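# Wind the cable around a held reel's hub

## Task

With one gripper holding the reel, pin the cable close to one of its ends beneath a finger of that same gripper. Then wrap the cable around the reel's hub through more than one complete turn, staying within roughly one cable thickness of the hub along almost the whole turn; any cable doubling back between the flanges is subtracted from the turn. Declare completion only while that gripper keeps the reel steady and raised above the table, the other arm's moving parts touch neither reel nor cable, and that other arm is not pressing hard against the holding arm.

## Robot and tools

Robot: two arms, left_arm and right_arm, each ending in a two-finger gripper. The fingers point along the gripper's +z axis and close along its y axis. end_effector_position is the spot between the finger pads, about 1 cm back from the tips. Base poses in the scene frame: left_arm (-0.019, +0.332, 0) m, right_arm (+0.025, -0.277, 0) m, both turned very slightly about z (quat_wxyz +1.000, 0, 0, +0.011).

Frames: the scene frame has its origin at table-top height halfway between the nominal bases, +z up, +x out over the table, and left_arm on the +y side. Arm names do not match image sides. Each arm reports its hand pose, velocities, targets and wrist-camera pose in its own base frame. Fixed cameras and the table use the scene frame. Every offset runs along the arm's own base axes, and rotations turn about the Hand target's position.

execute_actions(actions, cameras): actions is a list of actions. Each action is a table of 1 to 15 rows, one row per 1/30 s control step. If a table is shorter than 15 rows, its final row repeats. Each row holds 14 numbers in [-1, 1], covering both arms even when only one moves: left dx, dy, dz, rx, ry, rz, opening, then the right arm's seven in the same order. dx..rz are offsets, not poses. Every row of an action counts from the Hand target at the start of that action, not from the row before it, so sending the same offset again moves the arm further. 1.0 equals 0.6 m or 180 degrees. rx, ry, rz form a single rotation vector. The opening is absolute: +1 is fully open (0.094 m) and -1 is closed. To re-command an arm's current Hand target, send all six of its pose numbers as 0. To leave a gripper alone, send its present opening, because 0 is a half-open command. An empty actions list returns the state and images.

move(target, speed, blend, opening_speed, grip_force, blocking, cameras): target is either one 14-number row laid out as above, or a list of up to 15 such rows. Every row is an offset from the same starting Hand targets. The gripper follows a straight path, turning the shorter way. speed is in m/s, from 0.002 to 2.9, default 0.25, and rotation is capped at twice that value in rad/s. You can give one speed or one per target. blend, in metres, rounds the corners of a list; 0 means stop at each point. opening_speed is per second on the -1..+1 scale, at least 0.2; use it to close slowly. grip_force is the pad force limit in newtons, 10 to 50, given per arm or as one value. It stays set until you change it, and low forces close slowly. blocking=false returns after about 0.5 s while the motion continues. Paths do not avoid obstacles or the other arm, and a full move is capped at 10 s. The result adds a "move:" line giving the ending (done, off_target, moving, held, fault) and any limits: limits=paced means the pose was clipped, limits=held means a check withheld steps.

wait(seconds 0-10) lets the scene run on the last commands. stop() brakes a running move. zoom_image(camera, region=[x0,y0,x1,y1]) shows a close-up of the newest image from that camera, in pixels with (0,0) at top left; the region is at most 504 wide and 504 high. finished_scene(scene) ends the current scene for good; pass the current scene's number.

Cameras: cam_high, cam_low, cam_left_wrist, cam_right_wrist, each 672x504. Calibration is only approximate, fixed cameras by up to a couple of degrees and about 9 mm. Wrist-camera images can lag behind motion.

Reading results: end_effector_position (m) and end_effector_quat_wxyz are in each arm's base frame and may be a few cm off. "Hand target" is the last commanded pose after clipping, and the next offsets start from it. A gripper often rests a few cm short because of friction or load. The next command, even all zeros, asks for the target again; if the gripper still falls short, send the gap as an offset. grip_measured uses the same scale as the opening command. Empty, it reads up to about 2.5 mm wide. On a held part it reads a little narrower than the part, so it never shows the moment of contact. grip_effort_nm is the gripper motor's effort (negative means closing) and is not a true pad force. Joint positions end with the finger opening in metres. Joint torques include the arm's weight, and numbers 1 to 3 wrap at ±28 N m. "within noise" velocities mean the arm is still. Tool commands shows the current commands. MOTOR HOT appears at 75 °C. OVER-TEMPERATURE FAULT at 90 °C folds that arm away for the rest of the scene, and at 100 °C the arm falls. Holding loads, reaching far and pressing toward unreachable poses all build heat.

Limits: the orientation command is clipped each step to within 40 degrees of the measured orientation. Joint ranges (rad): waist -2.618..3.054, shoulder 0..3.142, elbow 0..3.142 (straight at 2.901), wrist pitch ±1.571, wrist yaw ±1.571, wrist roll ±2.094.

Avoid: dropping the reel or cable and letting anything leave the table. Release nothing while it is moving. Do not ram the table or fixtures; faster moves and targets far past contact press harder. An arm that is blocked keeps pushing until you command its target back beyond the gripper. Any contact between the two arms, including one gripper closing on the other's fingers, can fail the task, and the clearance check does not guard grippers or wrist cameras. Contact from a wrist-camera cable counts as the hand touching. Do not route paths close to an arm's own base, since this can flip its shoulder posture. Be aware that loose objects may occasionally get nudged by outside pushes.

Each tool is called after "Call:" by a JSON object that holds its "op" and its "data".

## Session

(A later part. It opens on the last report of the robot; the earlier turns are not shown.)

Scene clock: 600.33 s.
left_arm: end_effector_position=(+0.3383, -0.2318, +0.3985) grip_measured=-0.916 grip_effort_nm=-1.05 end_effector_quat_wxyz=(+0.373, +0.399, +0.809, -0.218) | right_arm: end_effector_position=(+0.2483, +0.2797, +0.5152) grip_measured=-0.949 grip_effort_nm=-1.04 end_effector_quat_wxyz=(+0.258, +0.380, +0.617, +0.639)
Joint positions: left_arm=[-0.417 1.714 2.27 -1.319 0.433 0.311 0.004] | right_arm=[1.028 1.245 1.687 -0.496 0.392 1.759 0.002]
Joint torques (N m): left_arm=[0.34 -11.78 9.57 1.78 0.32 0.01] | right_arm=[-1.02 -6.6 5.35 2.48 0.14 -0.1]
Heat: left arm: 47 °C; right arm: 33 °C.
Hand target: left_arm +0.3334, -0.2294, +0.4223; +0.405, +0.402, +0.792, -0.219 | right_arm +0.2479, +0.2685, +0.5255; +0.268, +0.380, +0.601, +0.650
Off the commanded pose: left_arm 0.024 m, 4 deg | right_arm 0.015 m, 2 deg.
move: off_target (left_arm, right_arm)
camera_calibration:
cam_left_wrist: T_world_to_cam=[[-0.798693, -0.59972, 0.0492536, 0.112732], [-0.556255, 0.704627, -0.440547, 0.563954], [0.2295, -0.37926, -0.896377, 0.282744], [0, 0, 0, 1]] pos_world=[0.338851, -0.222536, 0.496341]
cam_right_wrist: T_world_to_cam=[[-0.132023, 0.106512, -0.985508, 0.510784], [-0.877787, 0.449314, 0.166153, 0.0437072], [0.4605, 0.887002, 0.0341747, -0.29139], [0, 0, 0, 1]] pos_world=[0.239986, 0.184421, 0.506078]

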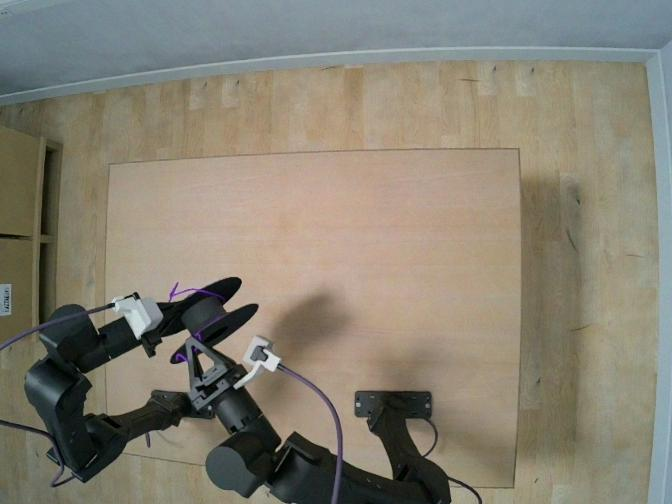

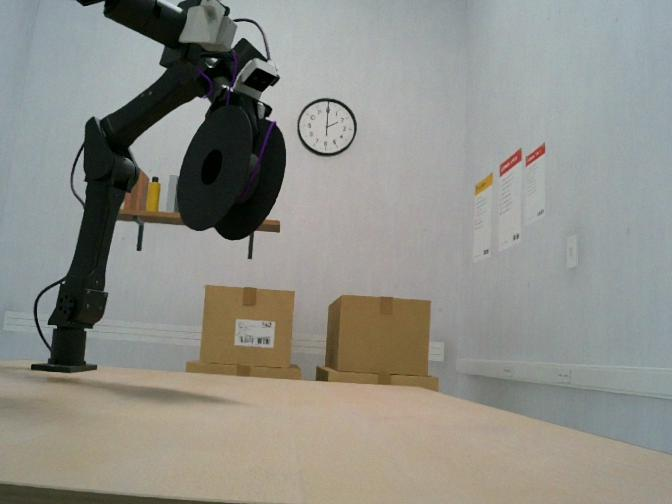

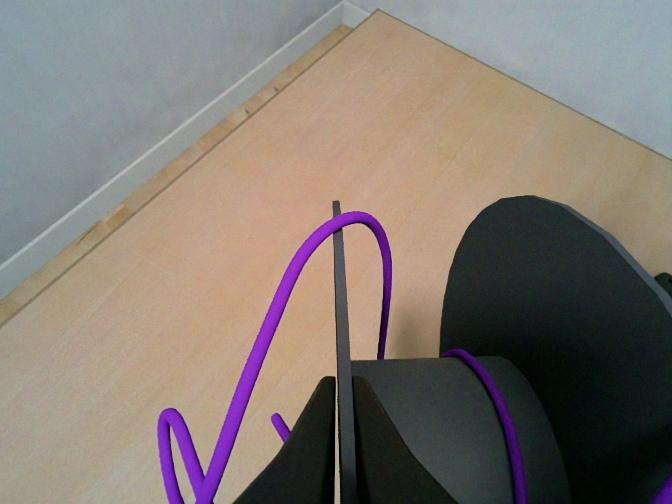

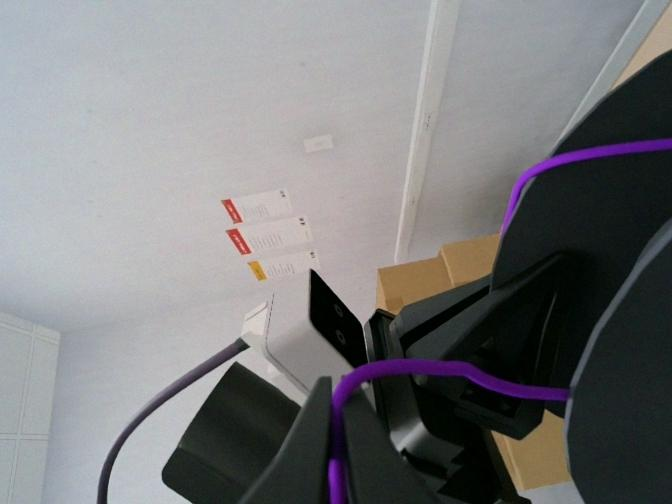

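Call:
{"op": "move", "data": {"target": [0,0,0,0,0,0,-1,0.068,-0.095,-0.05,0,0,0,-1], "speed": 0.05, "cameras": ["cam_low","cam_left_wrist","cam_right_wrist","cam_high"]}}

Call:
{"op": "zoom_image", "data": {"camera": "cam_low", "region": [150, 0, 310, 140]}}

Scene clock: 602.93 s.
left_arm: end_effector_position=(+0.3436, -0.2356, +0.4064) grip_measured=-0.916 grip_effort_nm=-1.06 end_effector_quat_wxyz=(+0.392, +0.401, +0.798, -0.220) | right_arm: end_effector_position=(+0.2834, +0.2352, +0.4735) grip_measured=-0.949 grip_effort_nm=-1.05 end_effector_quat_wxyz=(+0.223, +0.373, +0.638, +0.636)
Joint positions: left_arm=[-0.417 1.714 2.27 -1.275 0.441 0.311 0.004] | right_arm=[0.677 1.132 1.474 -0.433 -0.027 1.759 0.002]
Joint torques (N m): left_arm=[0.36 -11.58 9.76 1.41 0.24 0] | right_arm=[-2.54 -6.8 6.12 2.83 0.66 -0.14]
Heat: left arm: 47 °C; right arm: 34 °C.
Hand target: left_arm +0.3333, -0.2294, +0.4223; +0.405, +0.402, +0.792, -0.219 | right_arm +0.2888, +0.2115, +0.4954; +0.268, +0.380, +0.601, +0.650
Off the commanded pose: left_arm 0.020 m, 2 deg | right_arm 0.033 m, 7 deg.
move: off_target (left_arm, right_arm)
camera_calibration:
cam_left_wrist: T_world_to_cam=[[-0.803727, -0.594106, 0.0325733, 0.124055], [-0.534897, 0.697481, -0.476871, 0.57885], [0.260593, -0.400698, -0.878369, 0.264129], [0, 0, 0, 1]] pos_world=[0.340501, -0.224199, 0.503999]
cam_right_wrist: T_world_to_cam=[[-0.184969, 0.0876493, -0.978828, 0.495333], [-0.897484, 0.390726, 0.204585, 0.102587], [0.400385, 0.916325, 0.00639184, -0.243366], [0, 0, 0, 1]] pos_world=[0.281131, 0.139503, 0.465414]

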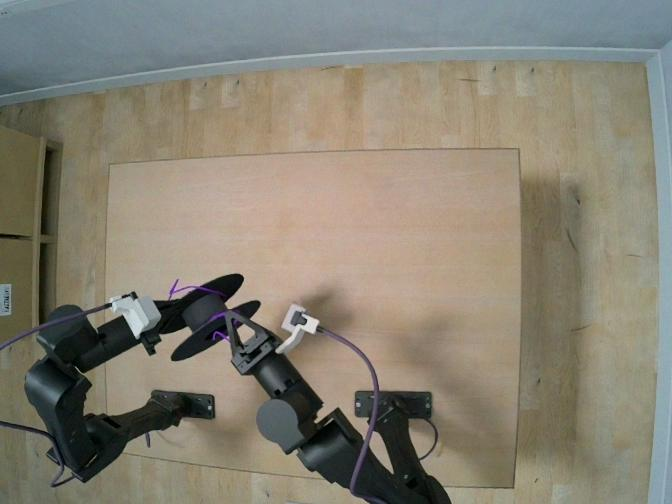

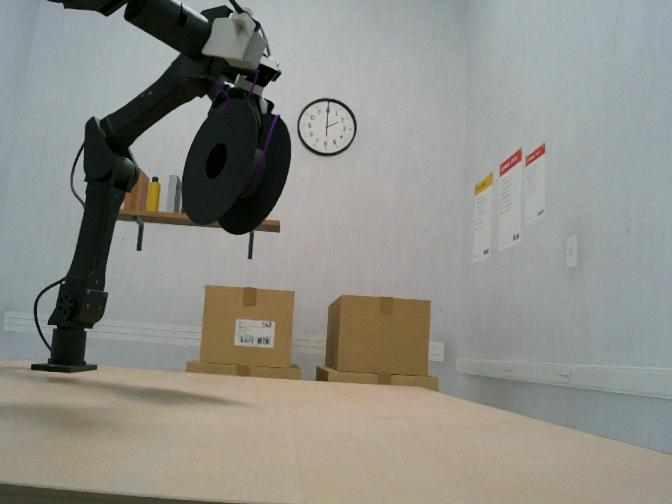

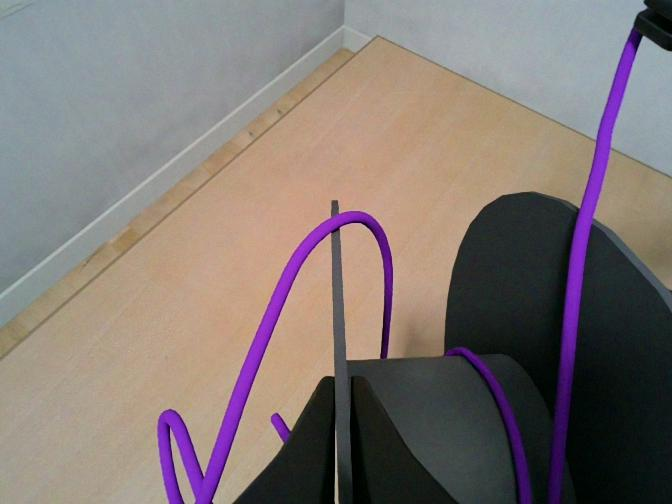

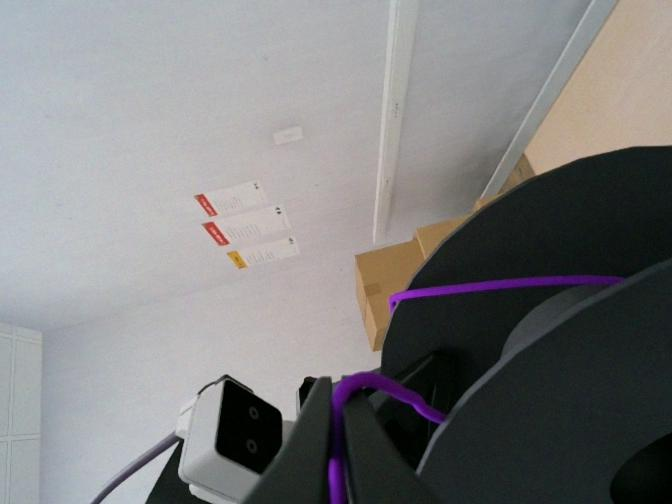

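Scaled by 3.150 from the camera's 672x504 image, which has a finer 960x720 frame.

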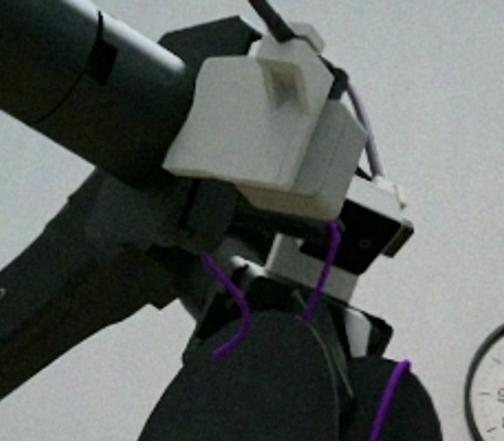

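Call:
{"op": "move", "data": {"target": [[0,0,0,0,0,0,-1,-0.01,0.025,-0.035,0,0,0,-1],[0,0,0,0,0,0,-1,-0.01,0.025,-0.035,0,0,0,-0.5]], "speed": 0.04, "opening_speed": 0.25, "cameras": ["cam_low","cam_left_wrist","cam_right_wrist"]}}

Call:
{"op": "zoom_image", "data": {"camera": "cam_low", "region": [150, 0, 310, 140]}}

Scene clock: 607.33 s.
left_arm: end_effector_position=(+0.3388, -0.2316, +0.3986) grip_measured=-0.916 grip_effort_nm=-1.05 end_effector_quat_wxyz=(+0.374, +0.399, +0.809, -0.217) | right_arm: end_effector_position=(+0.2854, +0.2324, +0.4691) grip_measured=-0.502 grip_effort_nm=0.10 end_effector_quat_wxyz=(+0.256, +0.383, +0.609, +0.645)
Joint positions: left_arm=[-0.417 1.714 2.27 -1.318 0.431 0.311 0.004] | right_arm=[0.728 1.094 1.372 -0.314 0.096 1.758 0.023]
Joint torques (N m): left_arm=[0.38 -11.79 9.52 1.75 0.35 0.02] | right_arm=[0.05 -5.18 5.83 2.46 0.19 -0.13]
Heat: left arm: 46 °C; right arm: 34 °C.
Hand target: left_arm +0.3334, -0.2294, +0.4224; +0.405, +0.402, +0.792, -0.219 | right_arm +0.2828, +0.2265, +0.4744; +0.268, +0.380, +0.601, +0.650
Off the commanded pose: left_arm 0.024 m, 4 deg | right_arm 0.008 m, 2 deg.
move: off_target (left_arm); target 2's new opening was sent with right_arm's hand 0.015 m and 3 deg from that target
camera_calibration:
cam_left_wrist: T_world_to_cam=[[-0.797759, -0.601122, 0.0472632, 0.113302], [-0.556687, 0.704131, -0.440794, 0.564197], [0.231691, -0.377958, -0.896363, 0.282364], [0, 0, 0, 1]] pos_world=[0.339047, -0.222439, 0.49644]
cam_right_wrist: T_world_to_cam=[[-0.130184, 0.127255, -0.98329, 0.468883], [-0.876207, 0.449365, 0.174162, 0.101007], [0.464019, 0.884238, 0.0530015, -0.274223], [0, 0, 0, 1]] pos_world=[0.276789, 0.137422, 0.45799]
Images, in order (width x height): cam_low 672x504, cam_left_wrist 672x504, cam_right_wrist 672x504.

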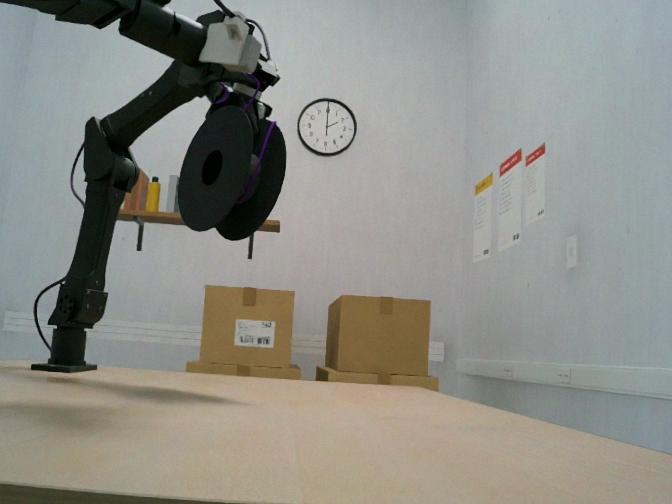

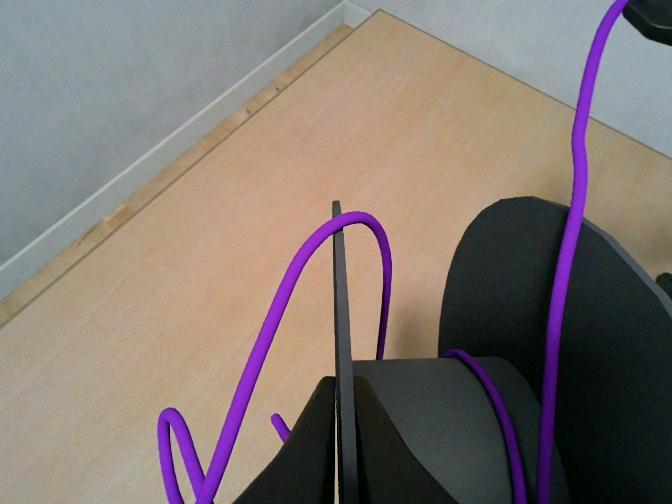

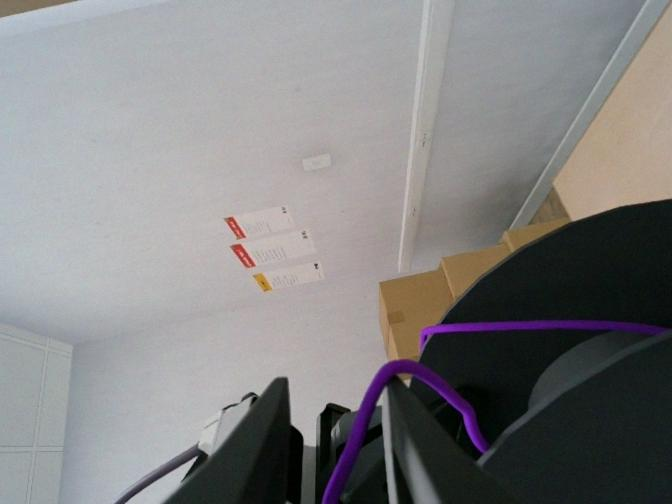

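Scaled by 3.150 from the camera's 672x504 image, which has a finer 960x720 frame.

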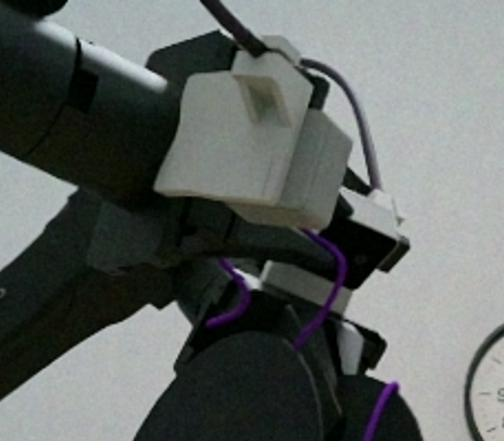

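Call:
{"op": "move", "data": {"target": [[0,0,0,0,0,0,-1,0.02,-0.03,-0.015,0,0,0,-0.4],[0,0,0,0,0,0,-1,-0.13,-0.14,-0.04,0,0,0,-0.4],[0,0,0,0,0,0,-1,-0.2,-0.2,-0.06,0,0,0,-0.4]], "speed": 0.08, "blend": 0.01, "cameras": ["cam_low","cam_left_wrist","cam_right_wrist","cam_high"]}}

Call:
{"op": "zoom_image", "data": {"camera": "cam_low", "region": [150, 20, 310, 260]}}

Call:
{"op": "zoom_image", "data": {"camera": "cam_high", "region": [100, 240, 300, 400]}}

Scene clock: 611.63 s.
left_arm: end_effector_position=(+0.3376, -0.2303, +0.3966) grip_measured=-0.916 grip_effort_nm=-1.05 end_effector_quat_wxyz=(+0.369, +0.399, +0.811, -0.215) | right_arm: end_effector_position=(+0.1630, +0.1073, +0.4461) grip_measured=-0.402 grip_effort_nm=0.11 end_effector_quat_wxyz=(+0.270, +0.378, +0.594, +0.656)
Joint positions: left_arm=[-0.417 1.714 2.27 -1.328 0.427 0.314 0.004] | right_arm=[0.155 0.505 1.166 -0.653 -0.458 1.751 0.028]
Joint torques (N m): left_arm=[0.39 -11.79 9.51 1.85 0.4 -0.01] | right_arm=[-0.76 2.21 4.21 1.98 -0.02 -0.11]
Heat: left arm: 46 °C; right arm: 34 °C.
Hand target: left_arm +0.3334, -0.2294, +0.4224; +0.405, +0.402, +0.792, -0.219 | right_arm +0.1628, +0.1065, +0.4384; +0.268, +0.380, +0.601, +0.650
Off the commanded pose: left_arm 0.026 m, 5 deg | right_arm 0.008 m, 1 deg.
move: off_target (left_arm)
camera_calibration:
cam_left_wrist: T_world_to_cam=[[-0.796624, -0.602582, 0.0478106, 0.112338], [-0.560616, 0.706929, -0.431231, 0.560053], [0.226053, -0.370332, -0.900974, 0.286699], [0, 0, 0, 1]] pos_world=[0.338656, -0.222051, 0.49445]
cam_right_wrist: T_world_to_cam=[[-0.0886668, 0.147748, -0.985043, 0.438076], [-0.874532, 0.461837, 0.147991, 0.0639732], [0.476794, 0.874573, 0.0882603, -0.122316], [0, 0, 0, 1]] pos_world=[0.153109, 0.0127041, 0.432852]

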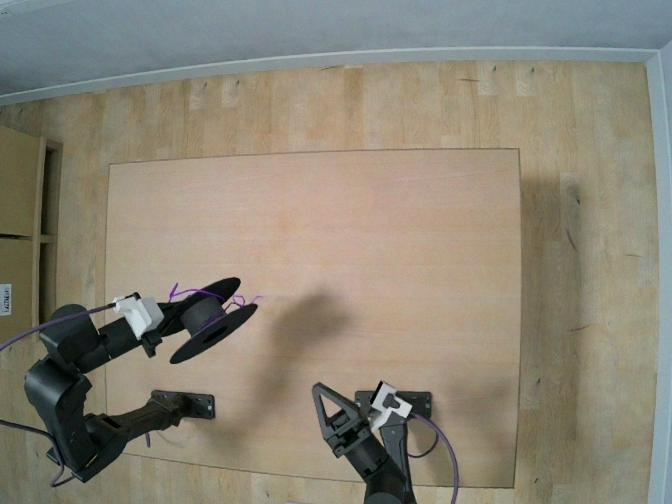

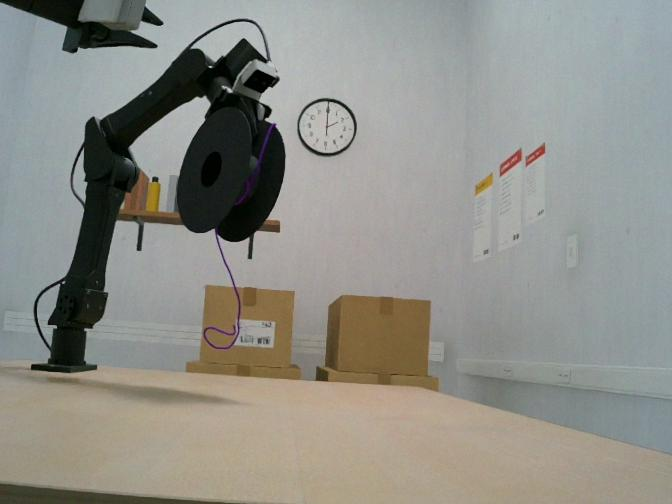

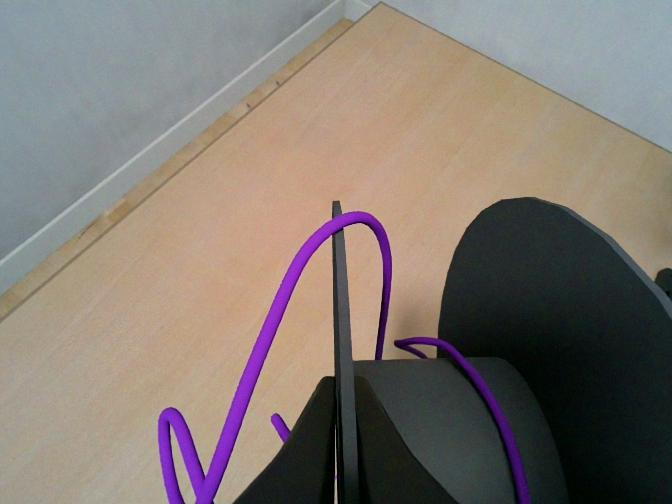

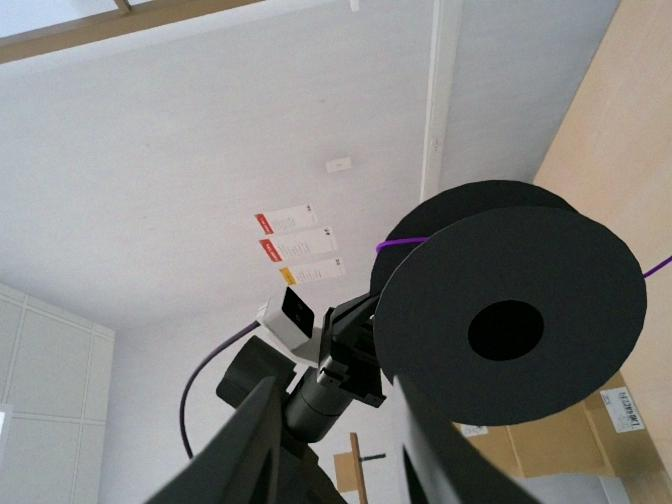

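Scaled by 2.100 from the camera's 672x504 image, which has a finer 960x720 frame.

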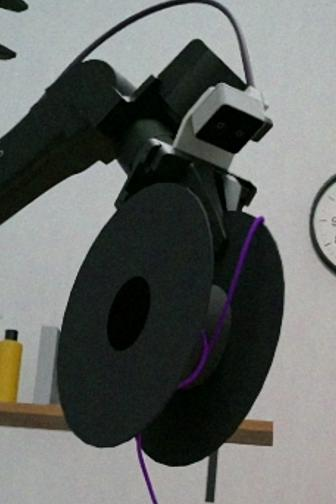

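Scaled by 2.520 from the camera's 672x504 image, which has a finer 960x720 frame.

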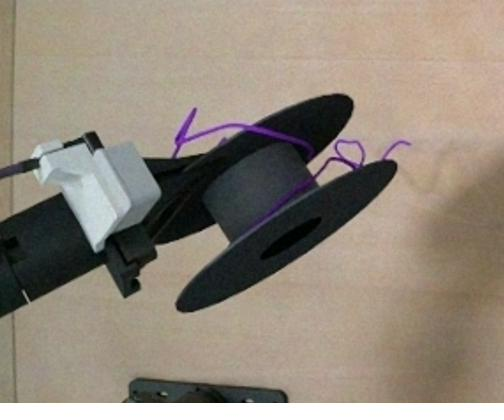

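Call:
{"op": "move", "data": {"target": [[0,0,0,0,0,0,-1,0.0,-0.02,-0.3,-0.25,-0.18,0.016,-0.2],[0,0,0,0,0,0,-1,0.129,0.195,-0.464,-0.451,-0.323,0.029,-0.2]], "speed": 0.25, "blend": 0.05, "cameras": ["cam_low","cam_high","cam_right_wrist","cam_left_wrist"]}}

Call:
{"op": "zoom_image", "data": {"camera": "cam_low", "region": [120, 100, 340, 380]}}

Call:
{"op": "zoom_image", "data": {"camera": "cam_left_wrist", "region": [300, 250, 560, 504]}}

Scene clock: 620.00 s.
left_arm: end_effector_position=(+0.3376, -0.2303, +0.3966) grip_measured=-0.916 grip_effort_nm=-1.05 end_effector_quat_wxyz=(+0.369, +0.399, +0.811, -0.215) | right_arm: end_effector_position=(+0.2432, +0.2233, +0.1639) grip_measured=-0.202 grip_effort_nm=0.10 end_effector_quat_wxyz=(+0.652, -0.231, +0.687, +0.224)
Joint positions: left_arm=[-0.417 1.714 2.27 -1.328 0.427 0.314 0.004] | right_arm=[0.84 1.116 0.084 0.982 0.185 0.016 0.037]
Joint torques (N m): left_arm=[0.44 -11.78 9.52 1.86 0.4 0] | right_arm=[0.62 -1.98 4.72 2.46 0.04 -0.05]
Heat: left arm: 46 °C; right arm: 34 °C.
Hand target: left_arm +0.3334, -0.2294, +0.4224; +0.405, +0.402, +0.792, -0.219 | right_arm +0.2402, +0.2235, +0.1601; +0.651, -0.235, +0.687, +0.224
Off the commanded pose: left_arm 0.026 m, 5 deg | right_arm 0.005 m, 1 deg.
move: off_target (left_arm)
camera_calibration:
cam_left_wrist: T_world_to_cam=[[-0.796624, -0.602582, 0.0478106, 0.112338], [-0.560616, 0.706929, -0.431231, 0.560053], [0.226053, -0.370332, -0.900974, 0.286699], [0, 0, 0, 1]] pos_world=[0.338656, -0.222051, 0.49445]
cam_right_wrist: T_world_to_cam=[[0.61338, -0.789778, -0.00404989, 0.0279249], [-0.390221, -0.298599, -0.870957, 0.341412], [0.686653, 0.535808, -0.491343, -0.117546], [0, 0, 0, 1]] pos_world=[0.196811, 0.186982, 0.239713]

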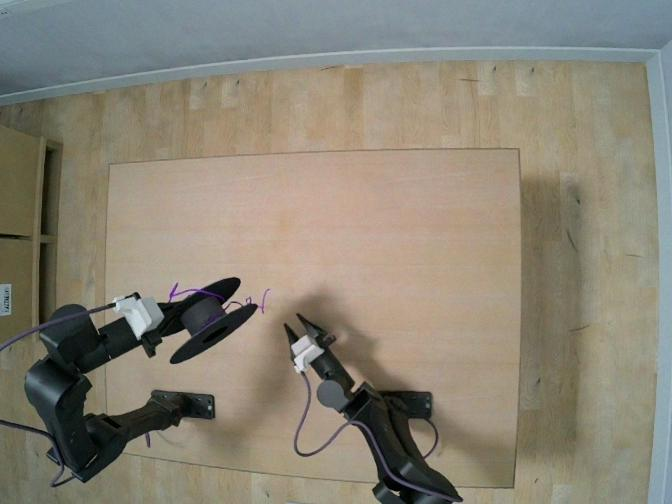

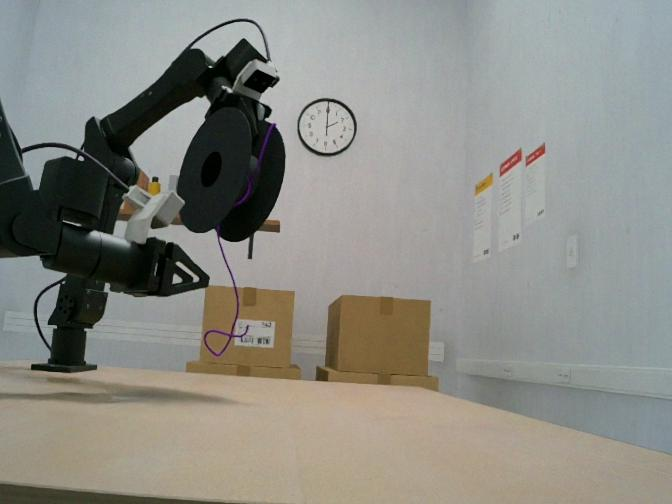

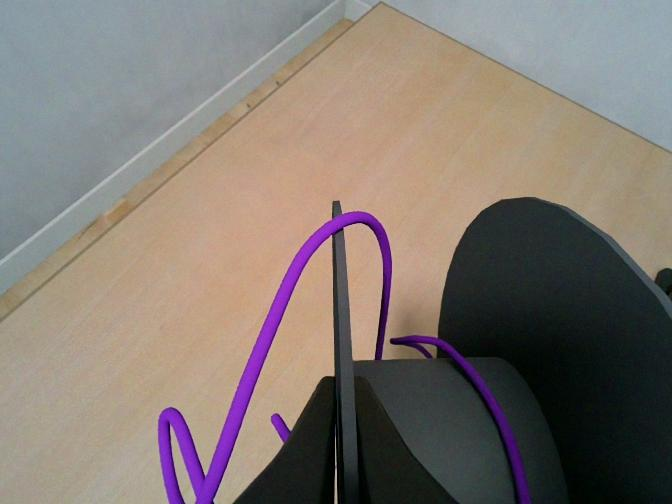

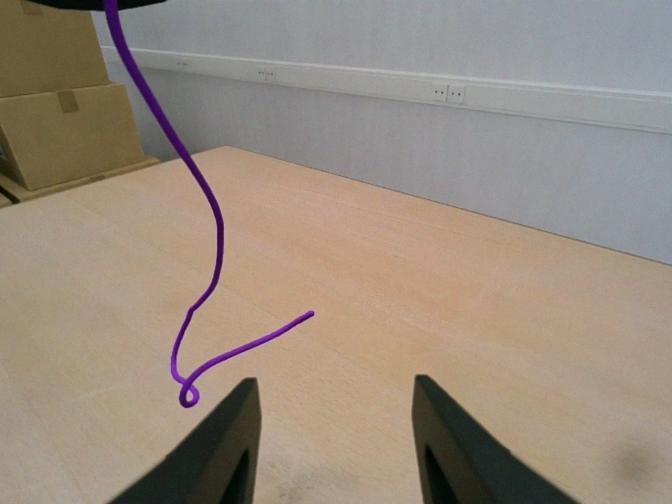

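Scaled by 1.800 from the camera's 672x504 image, which has a finer 960x720 frame.

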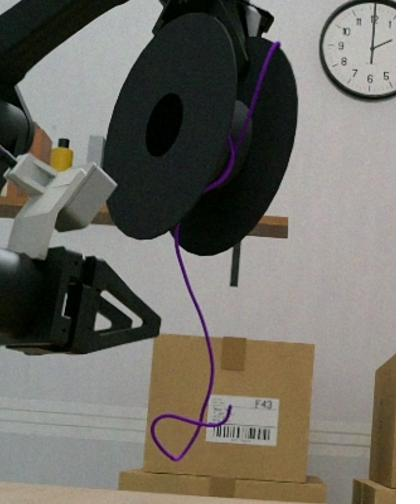

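Scaled by 1.938 from the camera's 672x504 image, which has a finer 960x720 frame.

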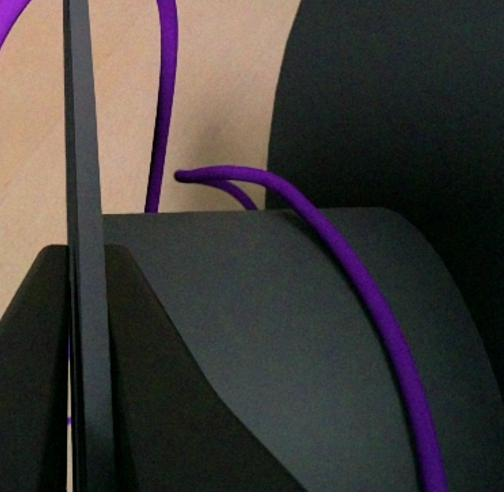

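Call:
{"op": "move", "data": {"target": [[0,0,0,0,0,0,-1,-0.045,0.065,-0.025,0,0,0,-0.1],[0,0,0,0,0,0,-1,0.045,0.13,-0.03,0,0,0,-0.1]], "blend": 0.01, "speed": 0.15, "cameras": ["cam_low","cam_right_wrist"]}}

Call:
{"op": "zoom_image", "data": {"camera": "cam_low", "region": [120, 130, 340, 410]}}

Scene clock: 622.40 s.
left_arm: end_effector_position=(+0.3376, -0.2303, +0.3966) grip_measured=-0.916 grip_effort_nm=-1.05 end_effector_quat_wxyz=(+0.369, +0.399, +0.811, -0.215) | right_arm: end_effector_position=(+0.2638, +0.2986, +0.1395) grip_measured=-0.102 grip_effort_nm=0.11 end_effector_quat_wxyz=(+0.647, -0.237, +0.690, +0.221)
Joint positions: left_arm=[-0.417 1.714 2.27 -1.328 0.427 0.314 0.004] | right_arm=[0.993 1.652 0.304 1.279 0.333 0.02 0.042]
Joint torques (N m): left_arm=[0.38 -11.78 9.43 1.85 0.41 0] | right_arm=[-0.68 -5.14 5.67 2.39 -0.08 0.01]
Heat: left arm: 45 °C; right arm: 34 °C.
Hand target: left_arm +0.3334, -0.2294, +0.4224; +0.405, +0.402, +0.792, -0.219 | right_arm +0.2672, +0.3015, +0.1420; +0.650, -0.236, +0.687, +0.224
Off the commanded pose: left_arm 0.026 m, 5 deg | right_arm 0.005 m, 1 deg.
move: off_target (left_arm)
camera_calibration:
cam_right_wrist: T_world_to_cam=[[0.617072, -0.786888, 0.00533527, 0.0715001], [-0.394601, -0.315295, -0.863064, 0.355716], [0.680817, 0.530467, -0.505067, -0.17885], [0, 0, 0, 1]] pos_world=[0.21801, 0.263292, 0.216293]
Images, in order (width x height): cam_low 672x504, cam_right_wrist 672x504.

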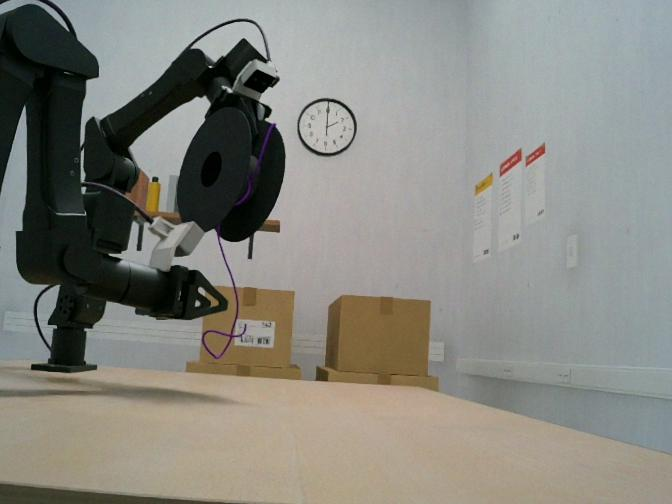

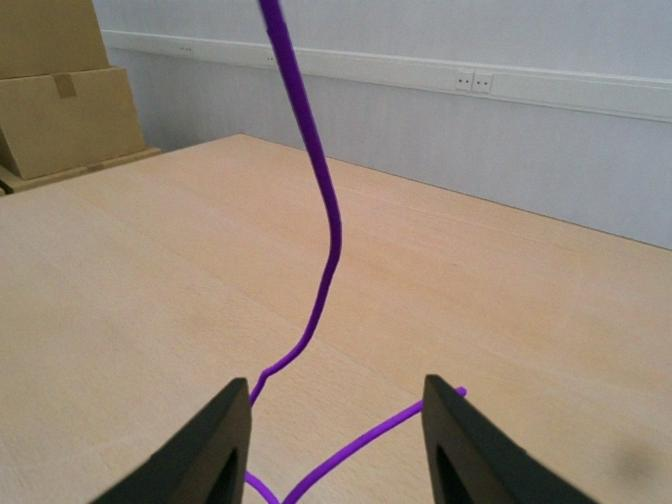

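Scaled by 1.800 from the camera's 672x504 image, which has a finer 960x720 frame.

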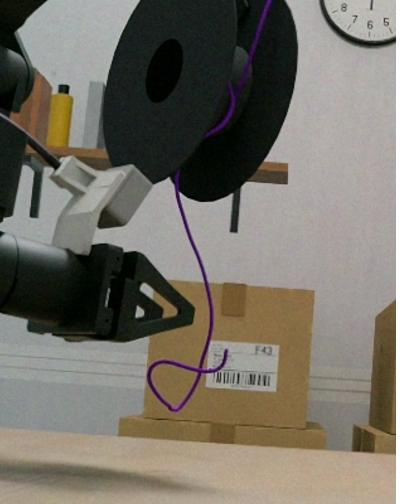

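Call:
{"op": "move", "data": {"target": [[0,0,0,0,0,0,-1,0.05,0.04,-0.004,0,0,0,-0.1],[0,0,0,0,0,0,-1,0.05,0.04,-0.004,0,0,0,-1]], "speed": 0.12, "cameras": ["cam_low","cam_right_wrist"]}}

Call:
{"op": "zoom_image", "data": {"camera": "cam_low", "region": [120, 130, 340, 410]}}

Scene clock: 624.23 s.
left_arm: end_effector_position=(+0.3376, -0.2303, +0.3966) grip_measured=-0.916 grip_effort_nm=-1.05 end_effector_quat_wxyz=(+0.369, +0.399, +0.811, -0.215) | right_arm: end_effector_position=(+0.2934, +0.3231, +0.1436) grip_measured=-0.957 grip_effort_nm=-1.05 end_effector_quat_wxyz=(+0.654, -0.231, +0.684, +0.227)
Joint positions: left_arm=[-0.417 1.714 2.27 -1.328 0.427 0.314 0.004] | right_arm=[0.949 1.771 0.447 1.281 0.289 0.02 0.002]
Joint torques (N m): left_arm=[0.38 -11.81 9.5 1.84 0.4 0.01] | right_arm=[-0.66 -6.31 5.81 2.14 -0.07 -0.02]
Heat: left arm: 45 °C; right arm: 34 °C.
Hand target: left_arm +0.3334, -0.2294, +0.4224; +0.405, +0.402, +0.792, -0.219 | right_arm +0.2972, +0.3256, +0.1398; +0.651, -0.235, +0.686, +0.224
Off the commanded pose: left_arm 0.026 m, 5 deg | right_arm 0.006 m, 1 deg.
move: off_target (left_arm)
camera_calibration:
cam_right_wrist: T_world_to_cam=[[0.617339, -0.786684, -0.00450496, 0.073745], [-0.384141, -0.296442, -0.87439, 0.371089], [0.686533, 0.541526, -0.485203, -0.218025], [0, 0, 0, 1]] pos_world=[0.246706, 0.286086, 0.219022]
Images, in order (width x height): cam_low 672x504, cam_right_wrist 672x504.

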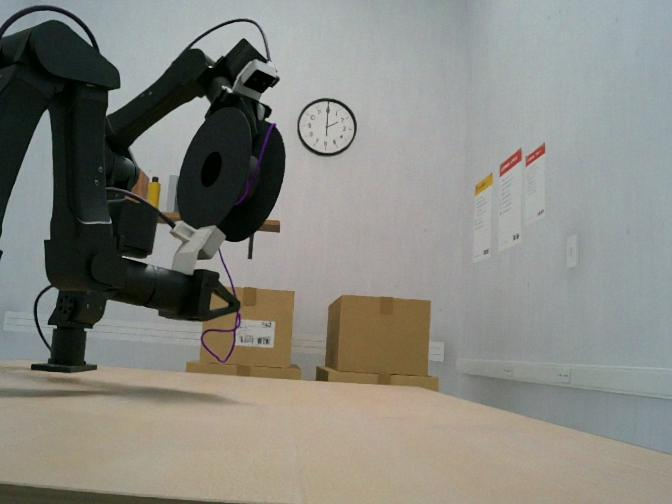

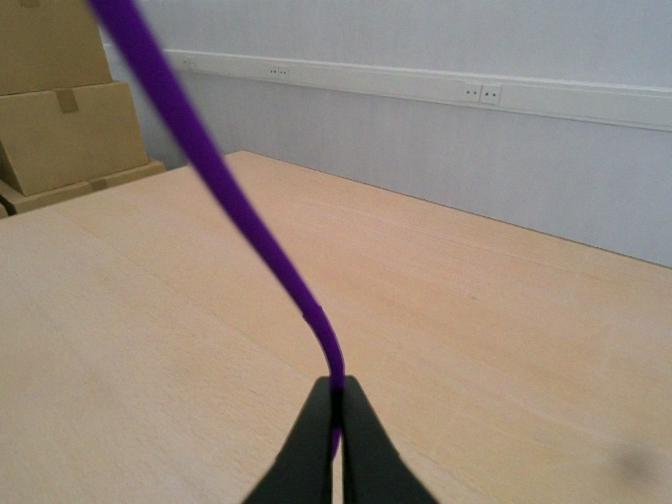

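Scaled by 1.800 from the camera's 672x504 image, which has a finer 960x720 frame.

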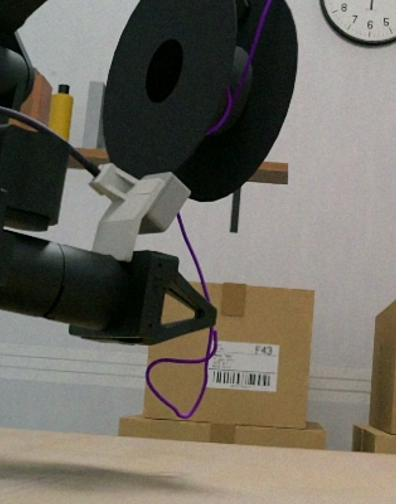

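Call:
{"op": "move", "data": {"target": [0,0,0,0,0,0,-1,-0.095,0.1,-0.01,0.06,0.043,-0.004,-1], "speed": 0.1, "cameras": ["cam_low","cam_left_wrist","cam_right_wrist"]}}

Call:
{"op": "zoom_image", "data": {"camera": "cam_low", "region": [120, 80, 340, 360]}}

Scene clock: 626.63 s.
left_arm: end_effector_position=(+0.3373, -0.2300, +0.3959) grip_measured=-0.916 grip_effort_nm=-1.05 end_effector_quat_wxyz=(+0.368, +0.399, +0.812, -0.214) | right_arm: end_effector_position=(+0.2407, +0.3806, +0.1374) grip_measured=-0.957 grip_effort_nm=-1.04 end_effector_quat_wxyz=(+0.627, -0.154, +0.704, +0.297)
Joint positions: left_arm=[-0.417 1.714 2.27 -1.332 0.426 0.315 0.004] | right_arm=[1.22 1.877 0.552 1.281 0.562 0.25 0.002]
Joint torques (N m): left_arm=[0.4 -11.79 9.46 1.88 0.41 -0.01] | right_arm=[0.46 -7.16 5.79 2.12 0.07 0.15]
Heat: left arm: 45 °C; right arm: 34 °C.
Hand target: left_arm +0.3333, -0.2294, +0.4223; +0.405, +0.402, +0.792, -0.219 | right_arm +0.2403, +0.3855, +0.1337; +0.623, -0.153, +0.706, +0.299
Off the commanded pose: left_arm 0.027 m, 5 deg | right_arm 0.006 m, 1 deg.
move: off_target (left_arm)
camera_calibration:
cam_left_wrist: T_world_to_cam=[[-0.796298, -0.60298, 0.0482109, 0.111932], [-0.561887, 0.707799, -0.42814, 0.558643], [0.224036, -0.368016, -0.902426, 0.288192], [0, 0, 0, 1]] pos_world=[0.33846, -0.221855, 0.493853]
cam_right_wrist: T_world_to_cam=[[0.593547, -0.773859, -0.221008, 0.182083], [-0.499537, -0.138941, -0.855078, 0.327669], [0.631002, 0.617931, -0.469039, -0.233984], [0, 0, 0, 1]] pos_world=[0.203252, 0.331019, 0.210677]
Images, in order (width x height): cam_low 672x504, cam_left_wrist 672x504, cam_right_wrist 672x504.

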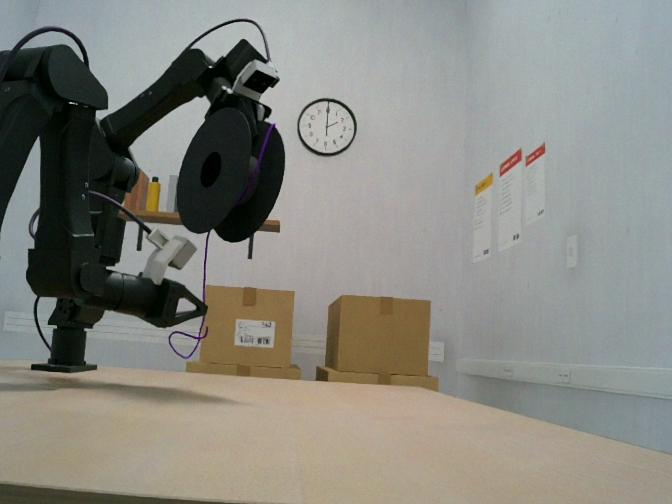

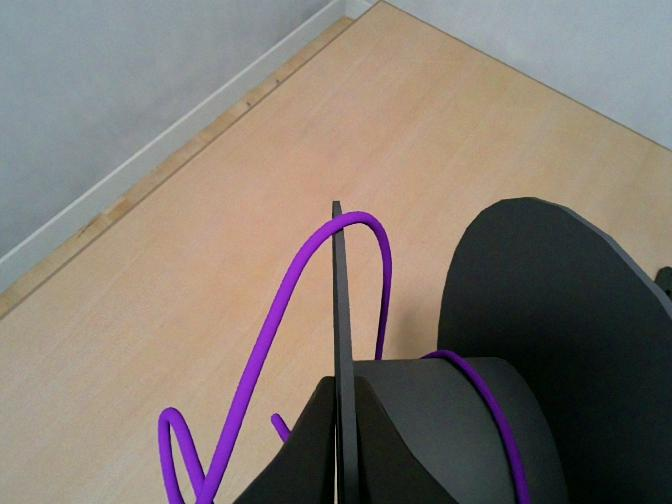

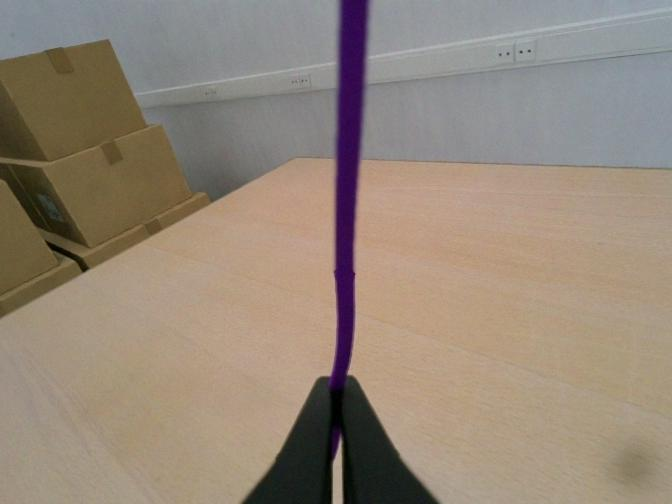

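Scaled by 1.800 from the camera's 672x504 image, which has a finer 960x720 frame.

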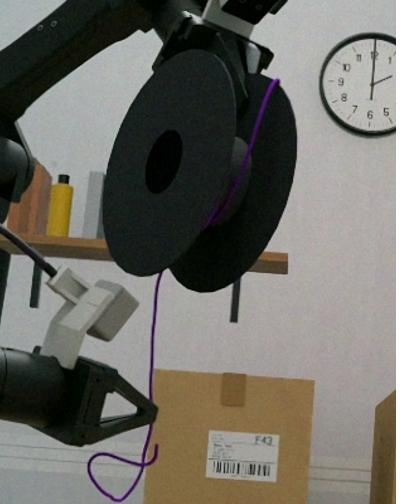

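Call:
{"op": "move", "data": {"target": [-0.0155,0.0217,-0.059,-0.1355,-0.097,0,-1,0,0,0.03,0,0,0,-1], "speed": 0.06, "cameras": ["all"]}}

Call:
{"op": "zoom_image", "data": {"camera": "cam_low", "region": [120, 80, 340, 360]}}

Scene clock: 632.53 s.
left_arm: end_effector_position=(+0.3320, -0.2183, +0.3617) grip_measured=-0.916 grip_effort_nm=-1.05 end_effector_quat_wxyz=(+0.560, +0.331, +0.693, -0.312) | right_arm: end_effector_position=(+0.2412, +0.3813, +0.1389) grip_measured=-0.957 grip_effort_nm=-1.05 end_effector_quat_wxyz=(+0.621, -0.161, +0.711, +0.287)
Joint positions: left_arm=[-0.314 1.199 1.138 -0.162 0.628 0.071 0.004] | right_arm=[1.22 1.842 0.563 1.203 0.563 0.25 0.002]
Joint torques (N m): left_arm=[0.66 -9.61 7.71 2.64 0.41 -0.16] | right_arm=[0.43 -11.11 6.11 1.96 0.04 0.13]
Heat: left arm: 47 °C; right arm: 34 °C.
Hand target: left_arm +0.3240, -0.2163, +0.3869; +0.595, +0.336, +0.658, -0.317 | right_arm +0.2403, +0.3855, +0.1518; +0.623, -0.153, +0.706, +0.299
Off the commanded pose: left_arm 0.027 m, 6 deg | right_arm 0.013 m, 2 deg.
move: off_target (left_arm, right_arm)
camera_calibration:
cam_left_wrist: T_world_to_cam=[[-0.798059, -0.599271, 0.0630598, 0.112506], [-0.387836, 0.430738, -0.814891, 0.554455], [0.461178, -0.674788, -0.576173, -0.0010157], [0, 0, 0, 1]] pos_world=[0.305292, -0.172089, 0.444141]
cam_right_wrist: T_world_to_cam=[[0.590316, -0.780693, -0.205048, 0.183889], [-0.508898, -0.162785, -0.845295, 0.339337], [0.626538, 0.60334, -0.493388, -0.223962], [0, 0, 0, 1]] pos_world=[0.204456, 0.333925, 0.214046]

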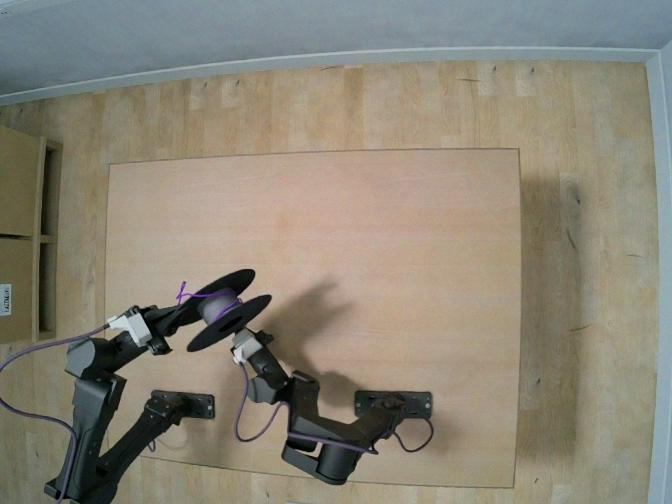

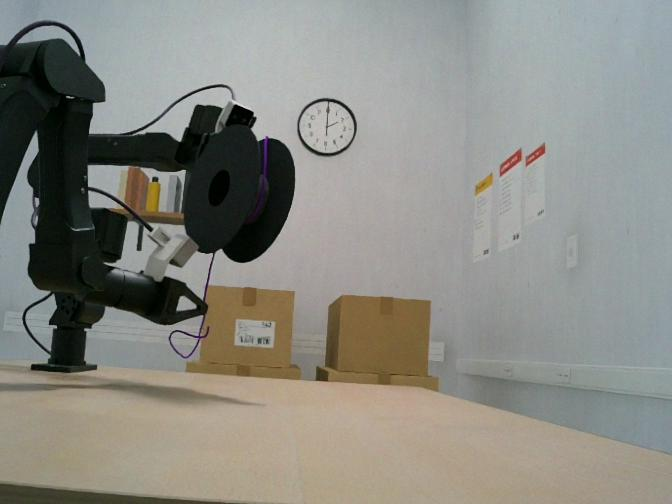

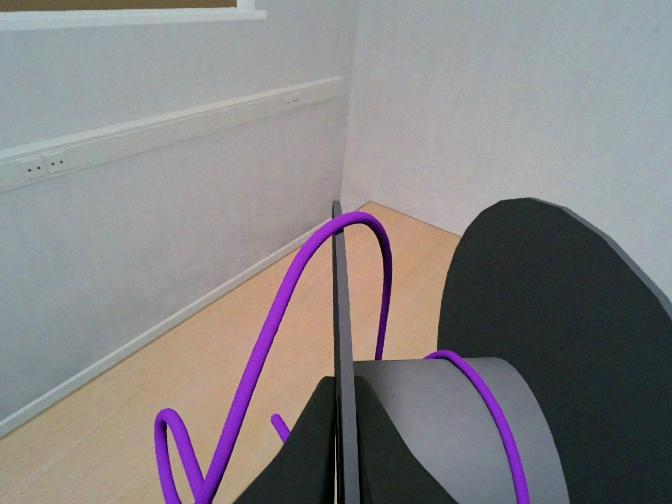

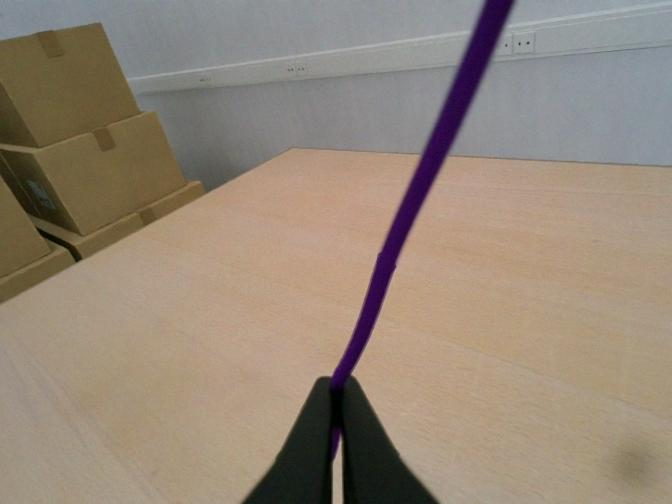

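Scaled by 1.800 from the camera's 672x504 image, which has a finer 960x720 frame.

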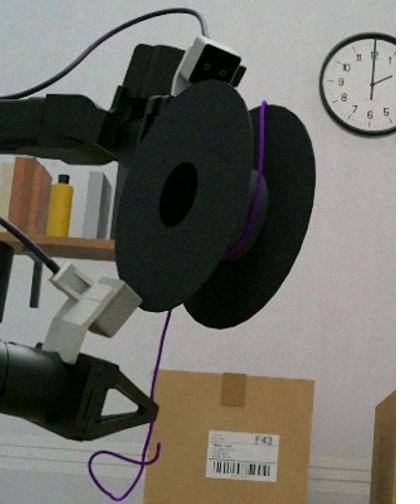

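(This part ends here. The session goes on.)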